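# Open the folder flat on the table

## Task

Get the folder open so that it rests in an opened state on the table.

## Robot and tools

Robot: two arms, left_arm (left hand) and right_arm (right hand), each with a five-finger hand. Bases in the scene frame: left_arm at (+0.025, +0.237, +0.048) m, quat_wxyz (+0.999, 0, 0, -0.033); right_arm at (-0.033, -0.289, +0.040) m, quat_wxyz (+1.000, 0, 0, +0.014). A post stands on the floor behind the arms.

Frames. Scene frame: origin at table-top height, midway between the nominal bases, +x out over the table, +z up, left_arm on the +y side (not the image side). Hand poses, velocities and targets in results use each arm's own base frame. Offsets in commands use the axes of that arm's current Hand target. Hand point: 0.05 m in front of the palm, 0.15 m from the wrist face along the fingers. Its +z runs along the straight fingers, +y out of the palm. On the right hand +x points across the palm away from the thumb; on the left hand +x points toward the thumb. Straight fingertips sit 0.06 to 0.07 m past the point along +z and 0.06 m behind it along -y. A wrist bracket on the little-finger side can strike things.

Row layout (shared by execute_actions and move): one flat list of 28 numbers, all in [-1, 1], covering both arms even if only one moves. Order: left_arm dx, dy, dz, rx, ry, rz; left hand little, ring, middle, index, thumb_bend, thumb_turn, force_limit, speed; then the same 14 for right_arm and right hand. Pose numbers are offsets, not poses: they count from the Hand target at the start of the action or move, in that target's axes. 1.0 equals 0.6 m or 180 degrees; rx, ry, rz form one rotation vector. Sending 0 for all six pose numbers asks nothing new of that arm. Repeating an offset moves the arm again.

Hand numbers: fingers and thumb_bend +1 open (straight), -1 closed; thumb_turn +1 beside the palm, -1 in front of it. force_limit maps -1 to about 0 N and +1 to 10 N (15 N for thumb motors). speed rises linearly from near 0 at -1 to full at +0.48 and stays full above. For a gentle grasp close at speed -0.94 or lower. No number means no change: to keep a hand as it is, resend the eight numbers of its last executed row (or, if none yet, its hand_measured plus hand_force_limit and hand_speed). A thumb turned in front can close on items roughly 0.035 to 0.065 m thick; thumb tip against index pad can pinch a light item.

execute_actions(actions, cameras): actions is a list of actions; each action is a table of 1 to 15 rows, one per 1/30 s step; a short table holds its last row until step 15. Every row counts from the action's start pose, not from the row before. Images return only for an empty actions list or when cameras names them (["all"], or names such as cam_head_left, cam_head_right, cam_high, cam_low, cam_left_wrist, cam_right_wrist).

move(target, speed, blend, blocking, cameras): target is one 28-number row or up to 15 rows; every row counts from the same starting Hand targets. The hand travels in a straight line at up to speed m/s (0.002 to 4.3, default 0.25; turns up to twice that in rad/s), one value or one per target. blend (m) rounds corners between targets; 0 stops at each. The whole list shares 10 s. It does not avoid obstacles or the other arm. blocking=false returns after about 0.5 s while the move continues. Its result adds a move: line (done, off_target, moving, held, fault, plus limits such as paced or held).

wait(seconds): 0 to 3600, sends nothing new; a running move continues. stop(): brakes a running move. zoom_image(camera, region=[x0, y0, x1, y1] pixels, at most 504 by 504) enlarges part of that camera's latest image. show_instructions() shows the reference pages. finished_scene(scene=1) ends the scene for good; the folder must stay open without the robot.

Reading results: end_effector_position (m) and end_effector_quat_wxyz per arm, in base frame; Hand target is the last commanded pose after the 40-degree orientation clip, and the next offsets start from it. Hands often rest 1 to 3 cm (sometimes 5 cm) short, mostly low, without any contact; the next execute_actions call re-requests the target, otherwise send the remaining gap as an offset. hand_measured, hand_stopped_by (moving, target, force, stalled, fault) and hand_load_n (positive when pushed open) follow the six-motor order. Joint torques and velocities may also appear.

Avoid: letting the folder or anything else fall or leave the table; drops, even small ones; releasing parts still moving; fast impacts or hard shoves on the table or fixed items; pressing the two hands or arms together (can end the scene); overloading fingers. A stuck arm keeps pushing until commanded back past its hand point. Long holds, stretched arms or pushing against the unreachable heat motors; MOTOR HOT appears at 85 °C and at 100 °C the arm goes limp for 30 to 60 s. Keep the wrist away from its base axis, where small moves can swing the whole arm.

Each tool is called after ">>>" by a JSON object that holds its "name" and its "arguments", one argument or row to a line.

Reference images:

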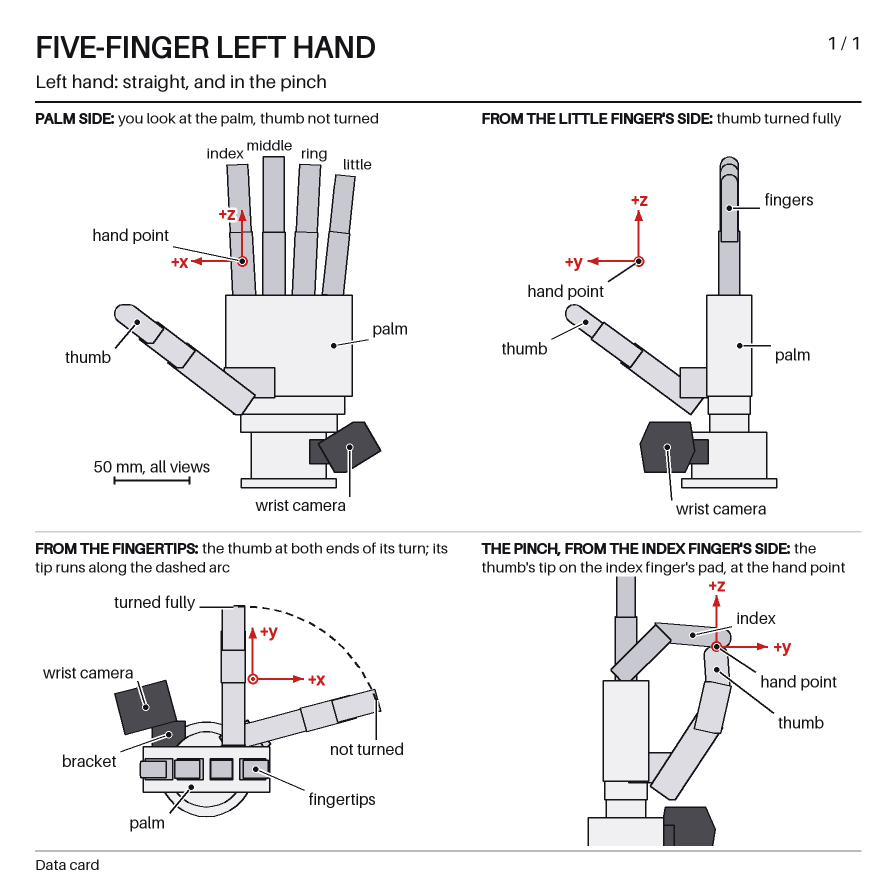

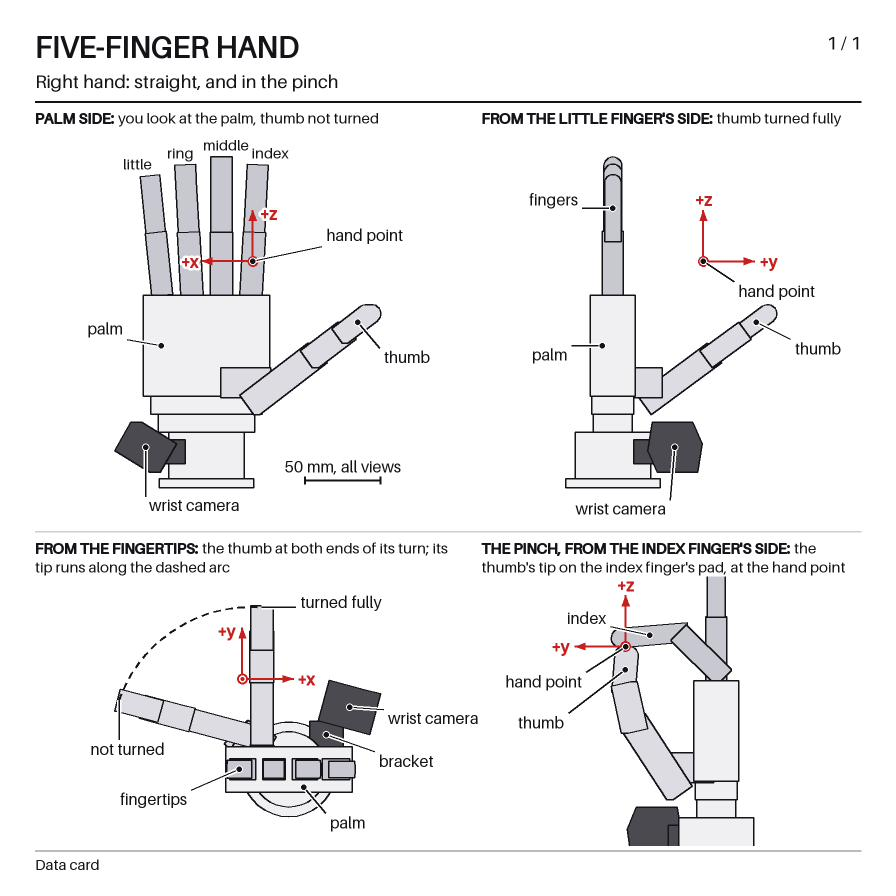

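## Session

>>> {"name": "execute_actions", "arguments": {
  "actions": []
}}

Scene clock: 0.00 s.
left_arm: end_effector_position=(+0.2602, +0.1629, +0.1067) hand_measured=(+1.000, +1.000, +1.000, +1.000, +1.000, +1.000) hand_load_n=(+0.0, +0.0, +0.0, +0.0, +0.0, +0.0) hand_stopped_by=(target, target, target, target, target, target) hand_force_limit=0.00 hand_speed=-0.80 end_effector_quat_wxyz=(-0.173, -0.609, +0.764, +0.123) | right_arm: end_effector_position=(+0.5725, +0.2308, +0.3613) hand_measured=(+1.000, +1.000, +1.000, +1.000, +1.000, +1.000) hand_load_n=(+0.0, +0.0, +0.0, +0.0, +0.0, +0.0) hand_stopped_by=(target, target, target, target, target, target) hand_force_limit=0.00 hand_speed=-0.80 end_effector_quat_wxyz=(-0.085, +0.904, -0.103, +0.407)
Joint positions: left_arm=[0.432 1.678 1.2 -1.493 -0.152 0.625] | right_arm=[0.534 1.591 1.771 -0.945 0.329 -0.951]
Joint velocities: within noise
Joint torques (N m): no reading
Motor temperatures (°C): left_arm=[30 33 39 33 33 37] | right_arm=[43 43 44 31 42 33]
Heat: left arm: hottest elbow 39 °C; right arm: hottest elbow 44 °C.
Hand target: left_arm +0.2663, +0.1657, +0.1107; -0.164, -0.611, +0.765, +0.120 | right_arm +0.5756, +0.2326, +0.3806; -0.096, +0.896, -0.106, +0.421

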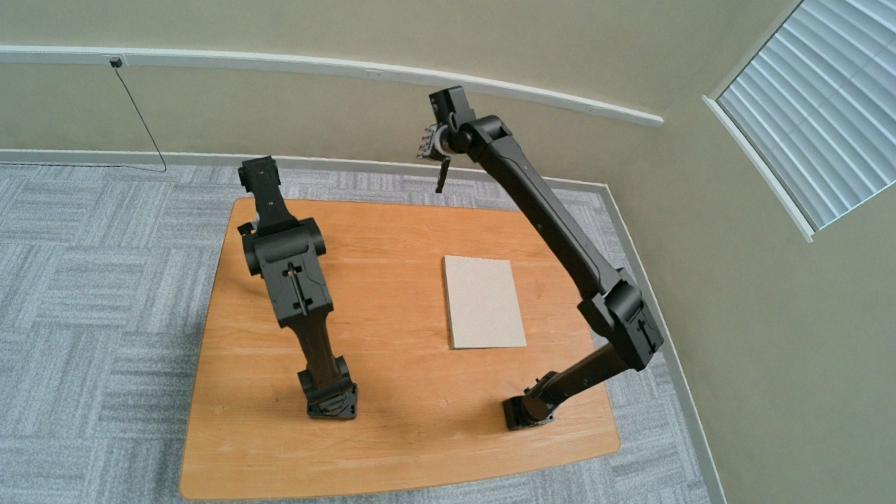

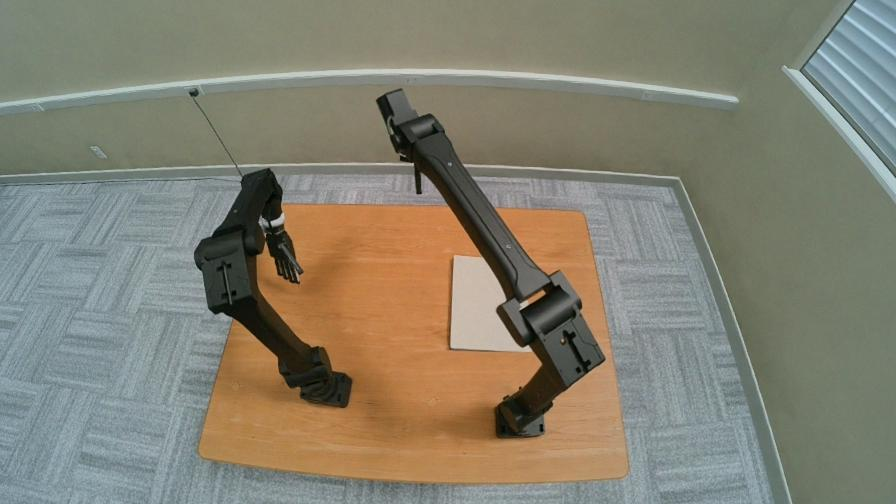

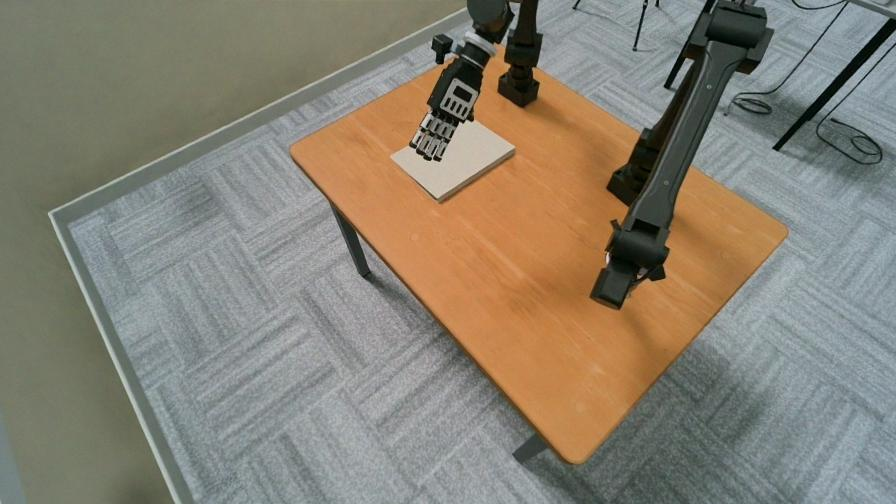

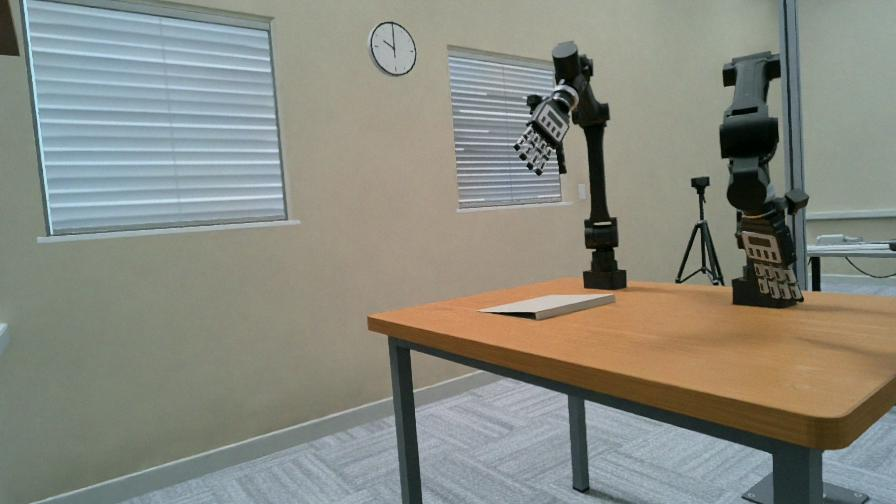

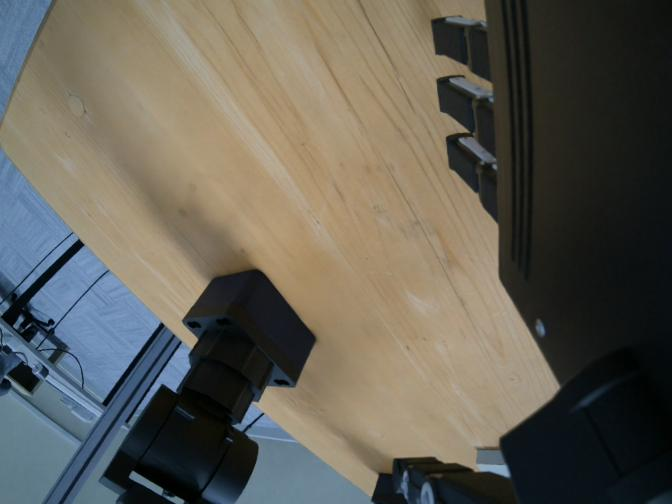

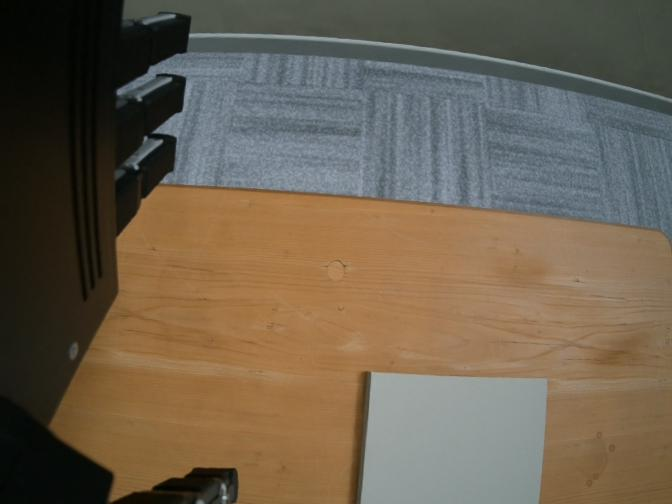

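>>> {"name": "zoom_image", "arguments": {
  "camera": "cam_high",
  "region": [360, 100, 540, 220]
}}

>>> {"name": "zoom_image", "arguments": {
  "camera": "cam_low",
  "region": [460, 270, 640, 340]
}}

>>> {"name": "zoom_image", "arguments": {
  "camera": "cam_head_left",
  "region": [420, 240, 560, 360]
}}

>>> {"name": "zoom_image", "arguments": {
  "camera": "cam_right_wrist",
  "region": [330, 350, 600, 504]
}}

Scaled by 2.800.

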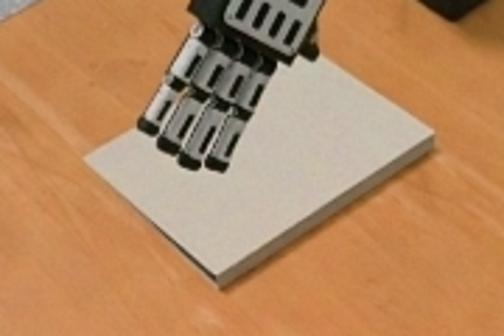

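Scaled by 2.800.

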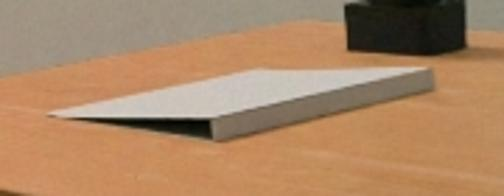

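Scaled by 3.600.

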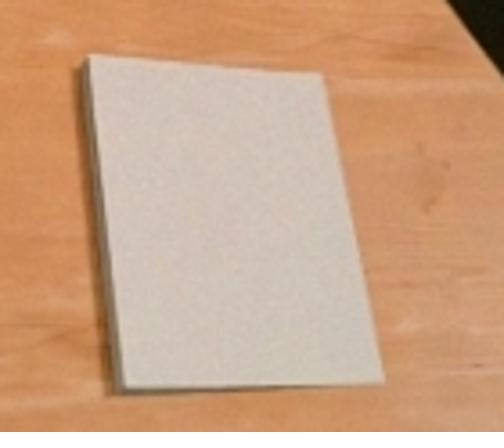

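Scaled by 1.867 from the camera's image (finer frame: 960x720).

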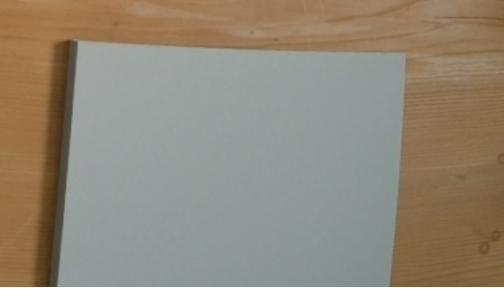

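>>> {"name": "move", "arguments": {
  "target": [0,0,0,0,0,0,1,1,1,1,1,1,0,-0.8,-0.083,0.160,0.158,-0.259,-0.163,0.396,-1,-1,0,-1,1,1,0,-0.3],
  "cameras": ["all"]
}}

Scene clock: 163.47 s.
left_arm: end_effector_position=(+0.2602, +0.1629, +0.1067) hand_measured=(+1.000, +1.000, +1.000, +1.000, +1.000, +1.000) hand_load_n=(+0.0, +0.0, +0.0, +0.0, +0.0, +0.0) hand_stopped_by=(target, target, target, target, target, target) hand_force_limit=0.00 hand_speed=-0.80 end_effector_quat_wxyz=(-0.173, -0.609, +0.764, +0.123) | right_arm: end_effector_position=(+0.6081, +0.1627, +0.2664) hand_measured=(-1.000, -1.000, +0.000, -1.000, +1.000, +1.000) hand_load_n=(+0.0, +0.0, +0.0, +0.0, +0.0, +0.0) hand_stopped_by=(target, target, target, target, target, target) hand_force_limit=0.00 hand_speed=-0.30 end_effector_quat_wxyz=(-0.083, +0.703, -0.704, +0.049)
Joint positions: left_arm=[0.432 1.678 1.2 -1.493 -0.152 0.625] | right_arm=[0.192 2.07 2.358 -1.667 -0.011 0.195]
Joint torques (N m): left_arm=[1.32 -11.34 9.01 -0.44 -0.07 0.01] | right_arm=[-0.15 -16.09 9.63 -0.06 -0.06 0.09]
Motor temperatures (°C): left_arm=[30 34 42 32 32 34] | right_arm=[40 42 50 31 39 32]
Heat: left arm: hottest elbow 42 °C; right arm: hottest elbow 50 °C.
Hand target: left_arm +0.2663, +0.1657, +0.1107; -0.164, -0.611, +0.765, +0.120 | right_arm +0.6074, +0.1620, +0.2595; +0.000, +0.706, -0.708, -0.001
Off the commanded pose: left_arm 0.008 m, 1 deg | right_arm 0.007 m, 11 deg.
joint sent to its limit (right arm) — joint 4 (wrist pitch), lower limit. The joint targets are off in orientation, not in position.
move: off_target (right_arm)

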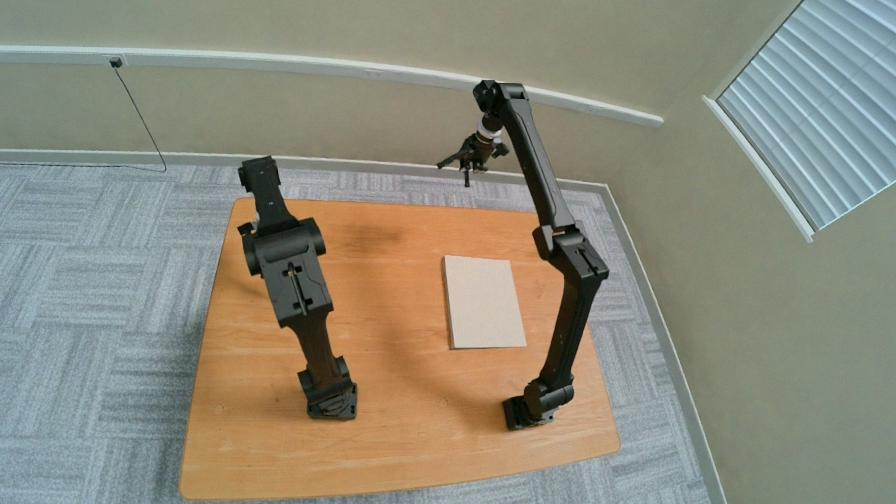

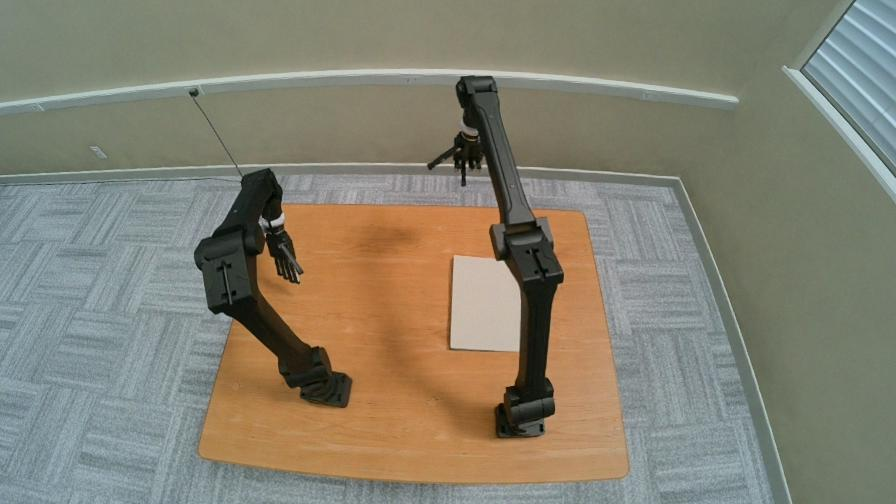

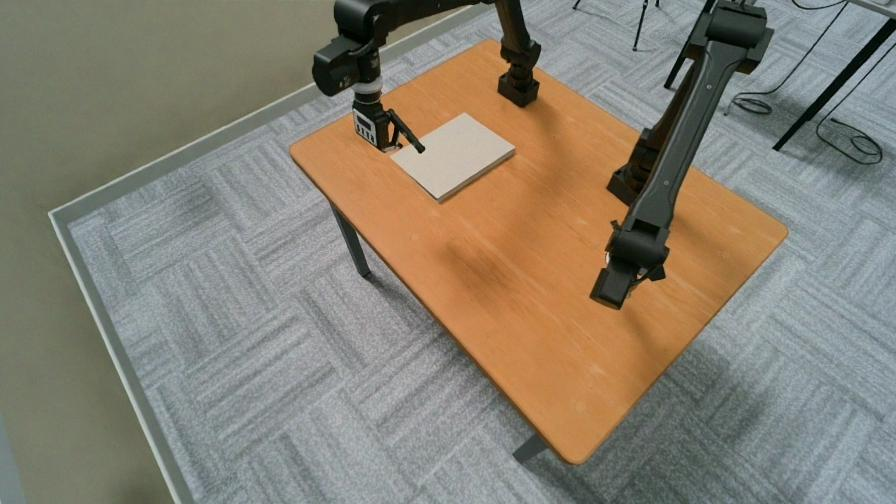

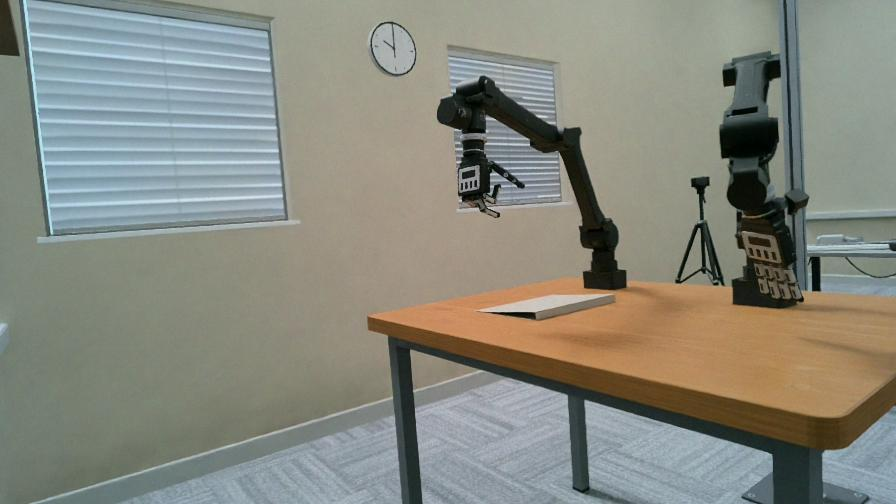

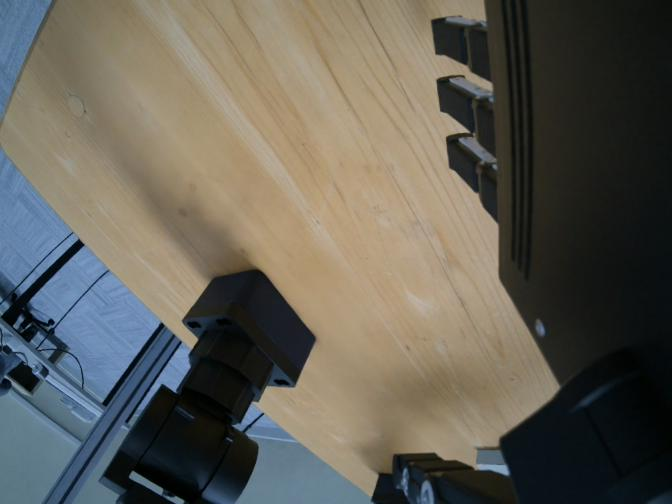

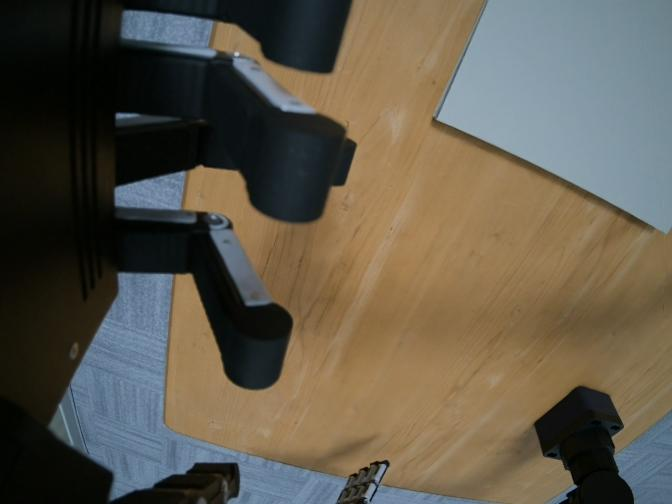

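>>> {"name": "move", "arguments": {
  "target": [0,0,0,0,0,0,1,1,1,1,1,1,0,-0.8,0.018,-0.017,0.267,-0.083,0,0,-1,-1,0,-1,1,1,0,-0.3],
  "cameras": ["all"]
}}

Scene clock: 192.60 s.
left_arm: end_effector_position=(+0.2602, +0.1629, +0.1067) hand_measured=(+1.000, +1.000, +1.000, +1.000, +1.000, +1.000) hand_load_n=(+0.0, +0.0, +0.0, +0.0, +0.0, +0.0) hand_stopped_by=(target, target, target, target, target, target) hand_force_limit=0.00 hand_speed=-0.80 end_effector_quat_wxyz=(-0.173, -0.609, +0.764, +0.123) | right_arm: end_effector_position=(+0.6141, +0.1547, +0.0906) hand_measured=(-1.000, -1.000, +0.000, -1.000, +1.000, +1.000) hand_load_n=(+0.0, +0.5, +0.0, +0.0, -0.5, +0.0) hand_stopped_by=(target, target, target, target, target, target) hand_force_limit=0.00 hand_speed=-0.30 end_effector_quat_wxyz=(+0.032, +0.696, -0.715, -0.056)
Joint positions: left_arm=[0.432 1.678 1.2 -1.493 -0.152 0.625] | right_arm=[0.165 2.337 2.316 -1.667 -0.055 0.189]
Joint torques (N m): left_arm=[1.14 -11.52 9.16 -0.5 -0.1 0] | right_arm=[-0.44 -19.37 11.14 -0.55 -0.08 -0.17]
Heat: left arm: hottest elbow 42 °C; right arm: hottest elbow 49 °C.
Hand target: left_arm +0.2663, +0.1657, +0.1107; -0.164, -0.611, +0.765, +0.120 | right_arm +0.6173, +0.1513, +0.0993; +0.092, +0.700, -0.702, -0.093
Off the commanded pose: left_arm 0.008 m, 1 deg | right_arm 0.010 m, 8 deg.
joint sent to its limit (right arm) — joint 4 (wrist pitch), lower limit. The joint targets are off in orientation, not in position.
move: off_target (right_arm)

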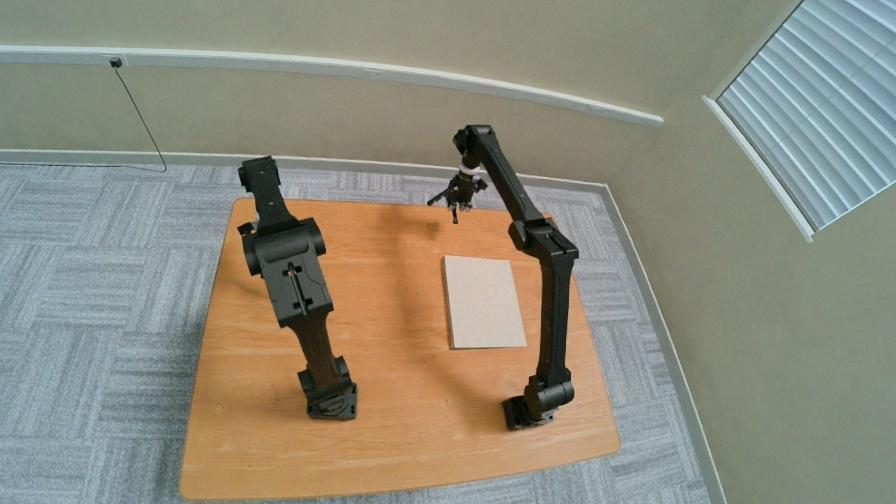

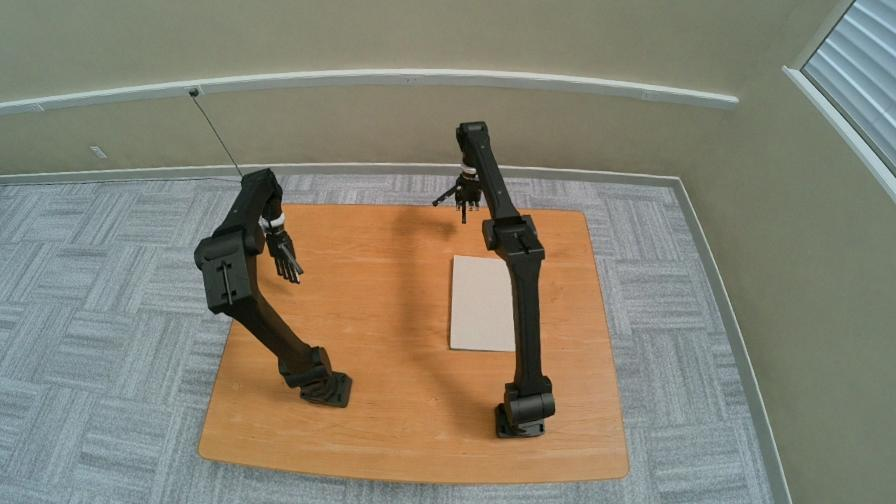

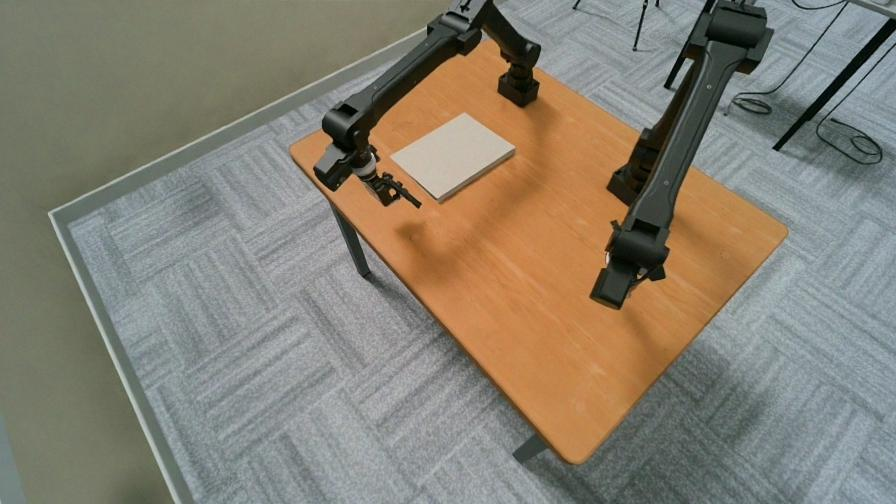

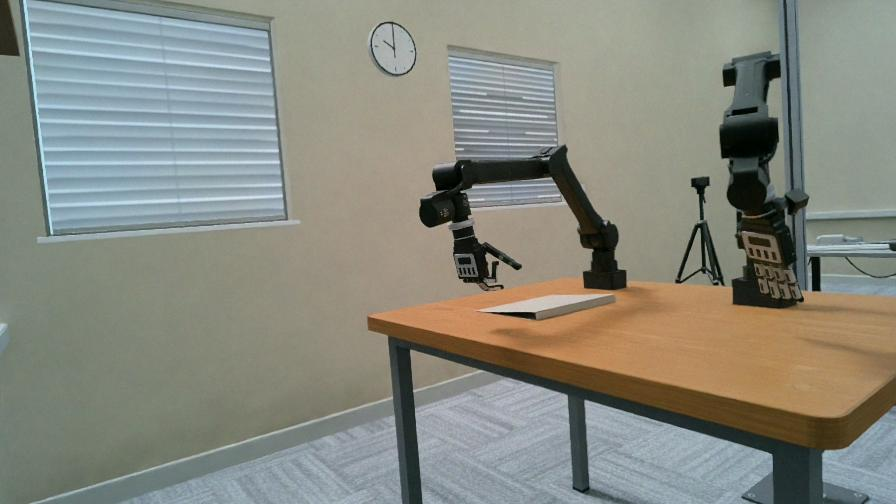

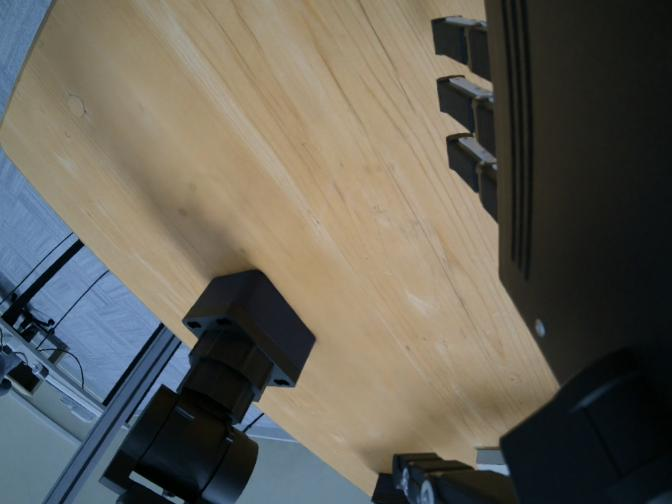

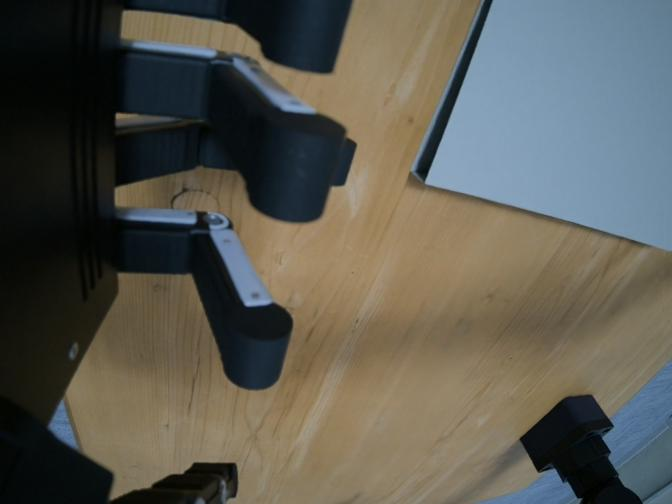

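>>> {"name": "zoom_image", "arguments": {
  "camera": "cam_high",
  "region": [300, 90, 540, 270]
}}

>>> {"name": "zoom_image", "arguments": {
  "camera": "cam_low",
  "region": [400, 170, 640, 350]
}}

>>> {"name": "zoom_image", "arguments": {
  "camera": "cam_head_right",
  "region": [400, 110, 620, 280]
}}

Scaled by 2.100.

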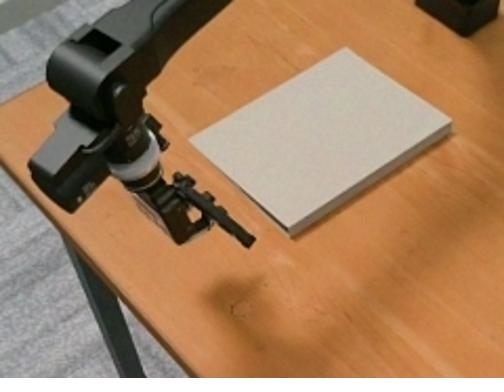

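Scaled by 2.100.

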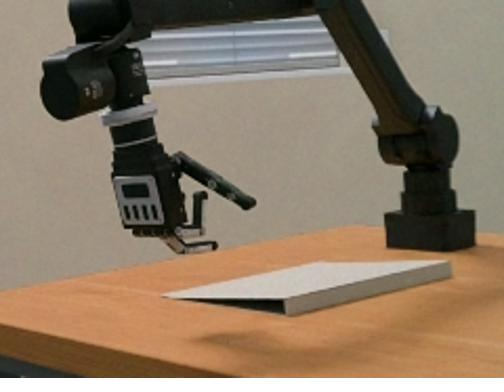

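Scaled by 2.291.

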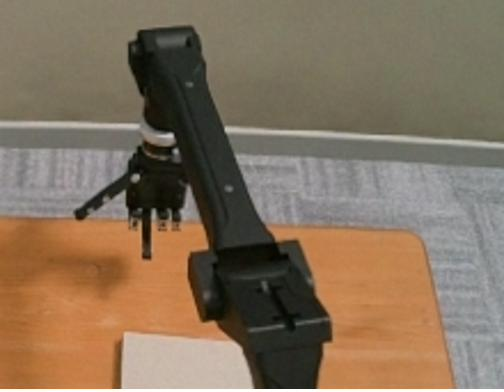

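>>> {"name": "move", "arguments": {
  "target": [0,0,0,0,0,0,1,1,1,1,1,1,0,-0.8,0.008,-0.0345,0.1288,0,0,0,-1,-1,0,-1,1,1,0,-0.3],
  "cameras": ["all"],
  "speed": 0.12
}}

>>> {"name": "zoom_image", "arguments": {
  "camera": "cam_low",
  "region": [440, 220, 640, 350]
}}

>>> {"name": "zoom_image", "arguments": {
  "camera": "cam_high",
  "region": [340, 110, 520, 250]
}}

>>> {"name": "zoom_image", "arguments": {
  "camera": "cam_head_right",
  "region": [420, 170, 560, 290]
}}

Scene clock: 239.47 s.
left_arm: end_effector_position=(+0.2602, +0.1629, +0.1067) hand_measured=(+1.000, +1.000, +1.000, +1.000, +1.000, +1.000) hand_load_n=(+0.0, +0.0, +0.0, +0.0, +0.0, +0.0) hand_stopped_by=(target, target, target, target, target, target) hand_force_limit=0.00 hand_speed=-0.80 end_effector_quat_wxyz=(-0.173, -0.609, +0.764, +0.123) | right_arm: end_effector_position=(+0.6020, +0.1503, +0.0046) hand_measured=(-1.000, -1.000, +0.000, -1.000, +1.000, +1.000) hand_load_n=(+0.0, +0.0, +0.0, +0.0, +0.0, +0.0) hand_stopped_by=(target, target, target, target, target, target) hand_force_limit=0.00 hand_speed=-0.30 end_effector_quat_wxyz=(+0.092, +0.696, -0.706, -0.095)
Joint positions: left_arm=[0.432 1.678 1.2 -1.493 -0.152 0.625] | right_arm=[0.165 2.481 2.318 -1.669 -0.049 0.172]
Joint torques (N m): left_arm=[0.73 -11.58 9.06 -0.5 -0.13 0.06] | right_arm=[-0.32 -19.72 13.59 -0.72 0.13 -0.16]
Heat: left arm: hottest elbow 42 °C; right arm: hottest elbow 47 °C.
Hand target: left_arm +0.2663, +0.1657, +0.1107; -0.164, -0.611, +0.765, +0.120 | right_arm +0.6171, +0.1466, +0.0194; +0.092, +0.700, -0.702, -0.093
Off the commanded pose: left_arm 0.008 m, 1 deg | right_arm 0.021 m, 1 deg.
joint sent to its limit (right arm) — joint 4 (wrist pitch), lower limit. The joint targets still meet the commanded pose.
move: off_target (right_arm)

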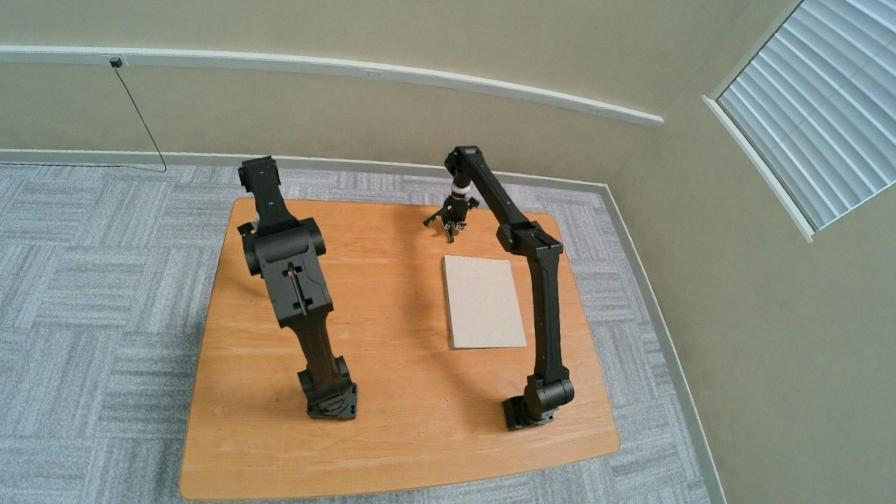

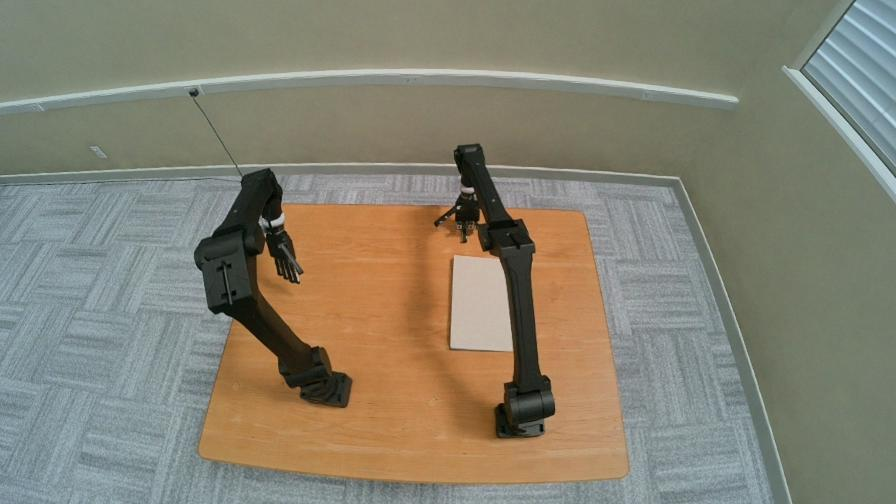

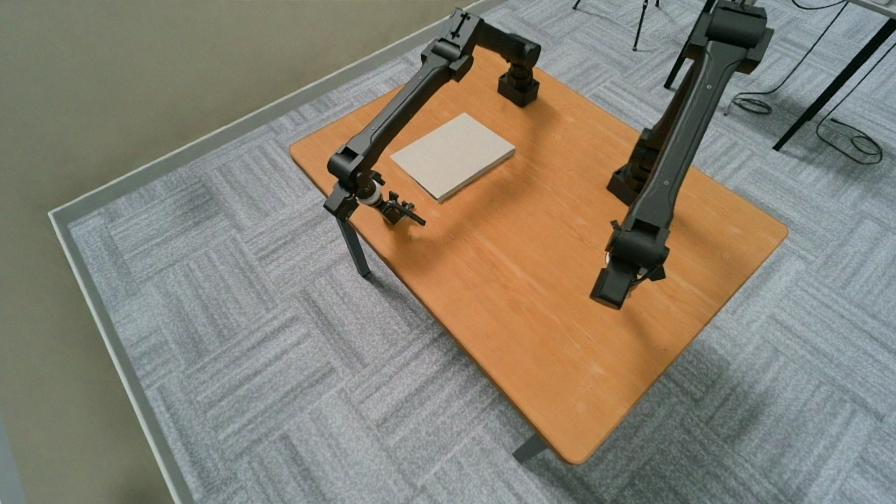

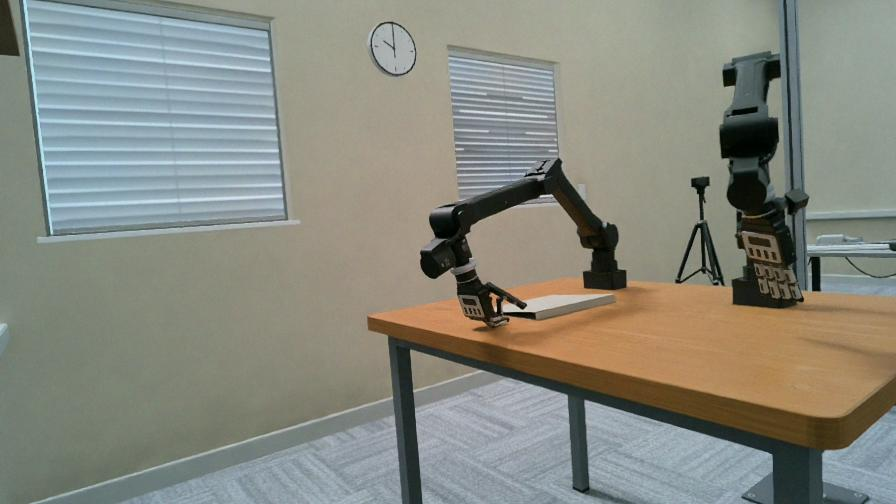

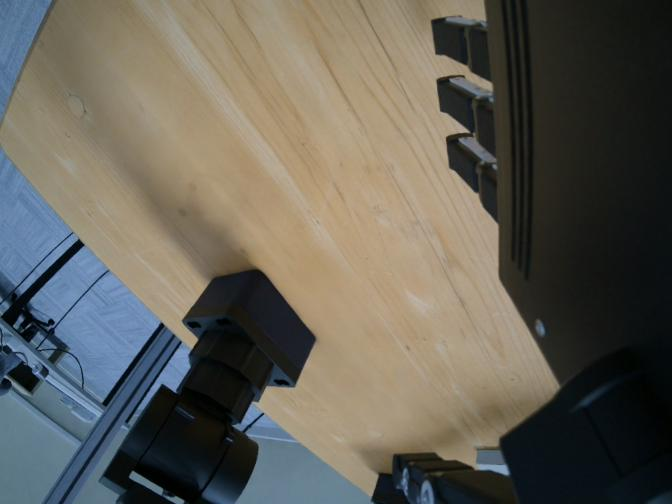

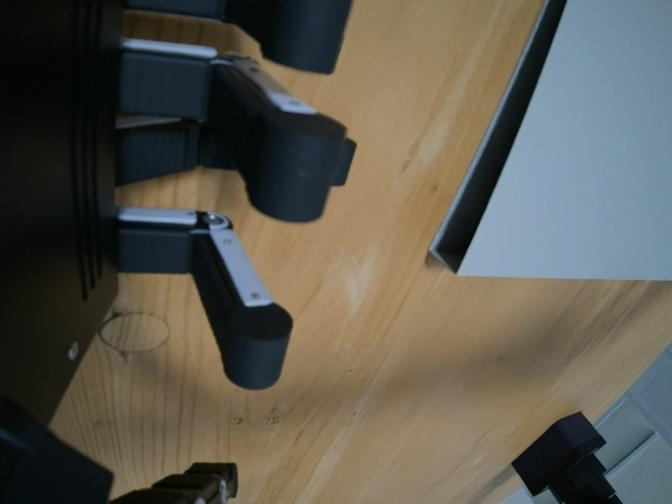

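Scaled by 2.520.

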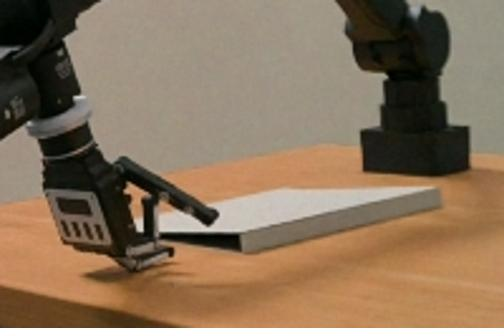

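Scaled by 2.800.

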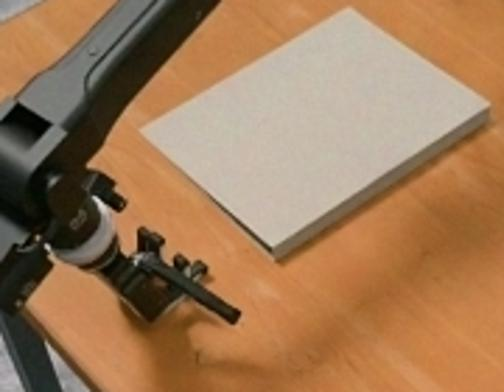

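Scaled by 3.600.

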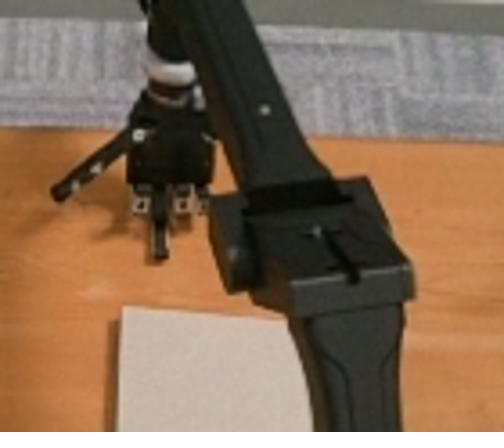

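>>> {"name": "move", "arguments": {
  "target": [0,0,0,0,0,0,1,1,1,1,1,1,0,-0.8,0.0,0.0036,-0.0135,0,0,0,-1,-1,0.16,-1,1,1,0,-0.3],
  "cameras": ["cam_low","cam_right_wrist"],
  "speed": 0.12
}}

>>> {"name": "zoom_image", "arguments": {
  "camera": "cam_low",
  "region": [440, 250, 560, 350]
}}

Scene clock: 248.50 s.
left_arm: end_effector_position=(+0.2602, +0.1629, +0.1067) hand_measured=(+1.000, +1.000, +1.000, +1.000, +1.000, +1.000) hand_load_n=(+0.0, +0.0, +0.0, +0.0, +0.0, +0.0) hand_stopped_by=(target, target, target, target, target, target) hand_force_limit=0.00 hand_speed=-0.80 end_effector_quat_wxyz=(-0.173, -0.609, +0.764, +0.123) | right_arm: end_effector_position=(+0.6019, +0.1501, +0.0087) hand_measured=(-1.000, -1.000, +0.160, -1.000, +1.000, +1.000) hand_load_n=(+0.0, +0.0, -2.0, +0.0, +0.0, +0.0) hand_stopped_by=(target, target, target, target, target, target) hand_force_limit=0.00 hand_speed=-0.30 end_effector_quat_wxyz=(+0.091, +0.697, -0.705, -0.094)
Joint positions: left_arm=[0.432 1.678 1.2 -1.493 -0.152 0.625] | right_arm=[0.165 2.475 2.319 -1.674 -0.049 0.171]
Joint torques (N m): left_arm=[1.38 -11.22 8.96 -0.42 -0.09 0.02] | right_arm=[-0.56 -20.48 13.04 -0.55 0.12 -0.14]
Heat: left arm: hottest elbow 42 °C; right arm: hottest elbow 49 °C.
Hand target: left_arm +0.2663, +0.1657, +0.1107; -0.164, -0.611, +0.765, +0.120 | right_arm +0.6172, +0.1466, +0.0277; +0.092, +0.700, -0.702, -0.093
Off the commanded pose: left_arm 0.008 m, 1 deg | right_arm 0.025 m, 1 deg.
joint sent to its limit (right arm) — joint 4 (wrist pitch), lower limit. The joint targets are off in orientation, not in position.
move: off_target (right_arm)

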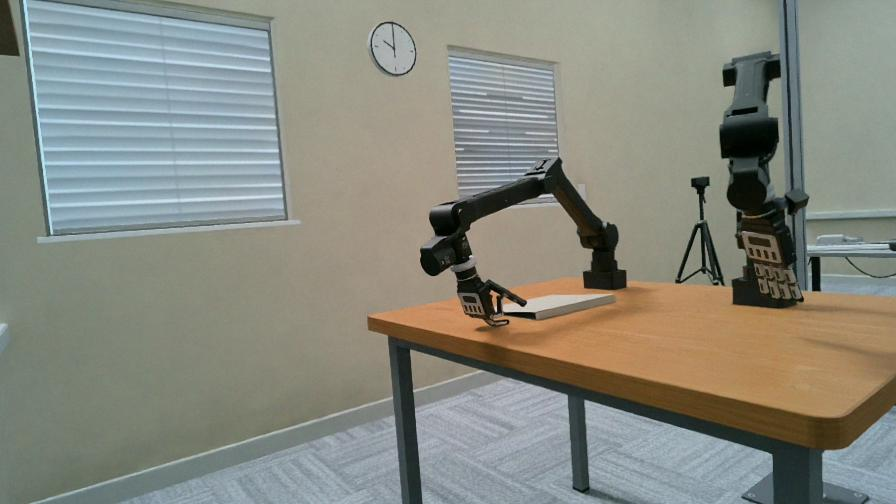

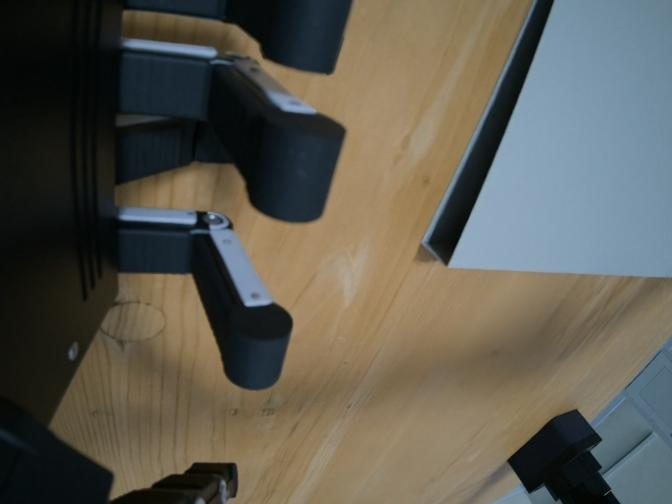

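Scaled by 4.200.

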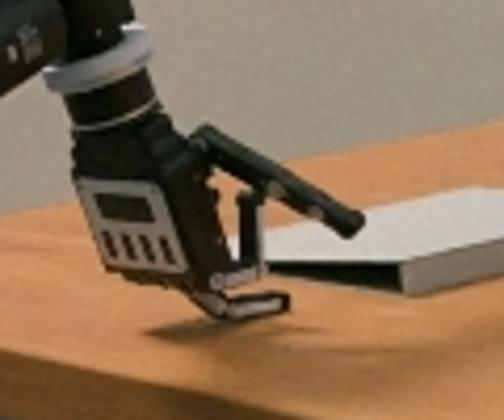

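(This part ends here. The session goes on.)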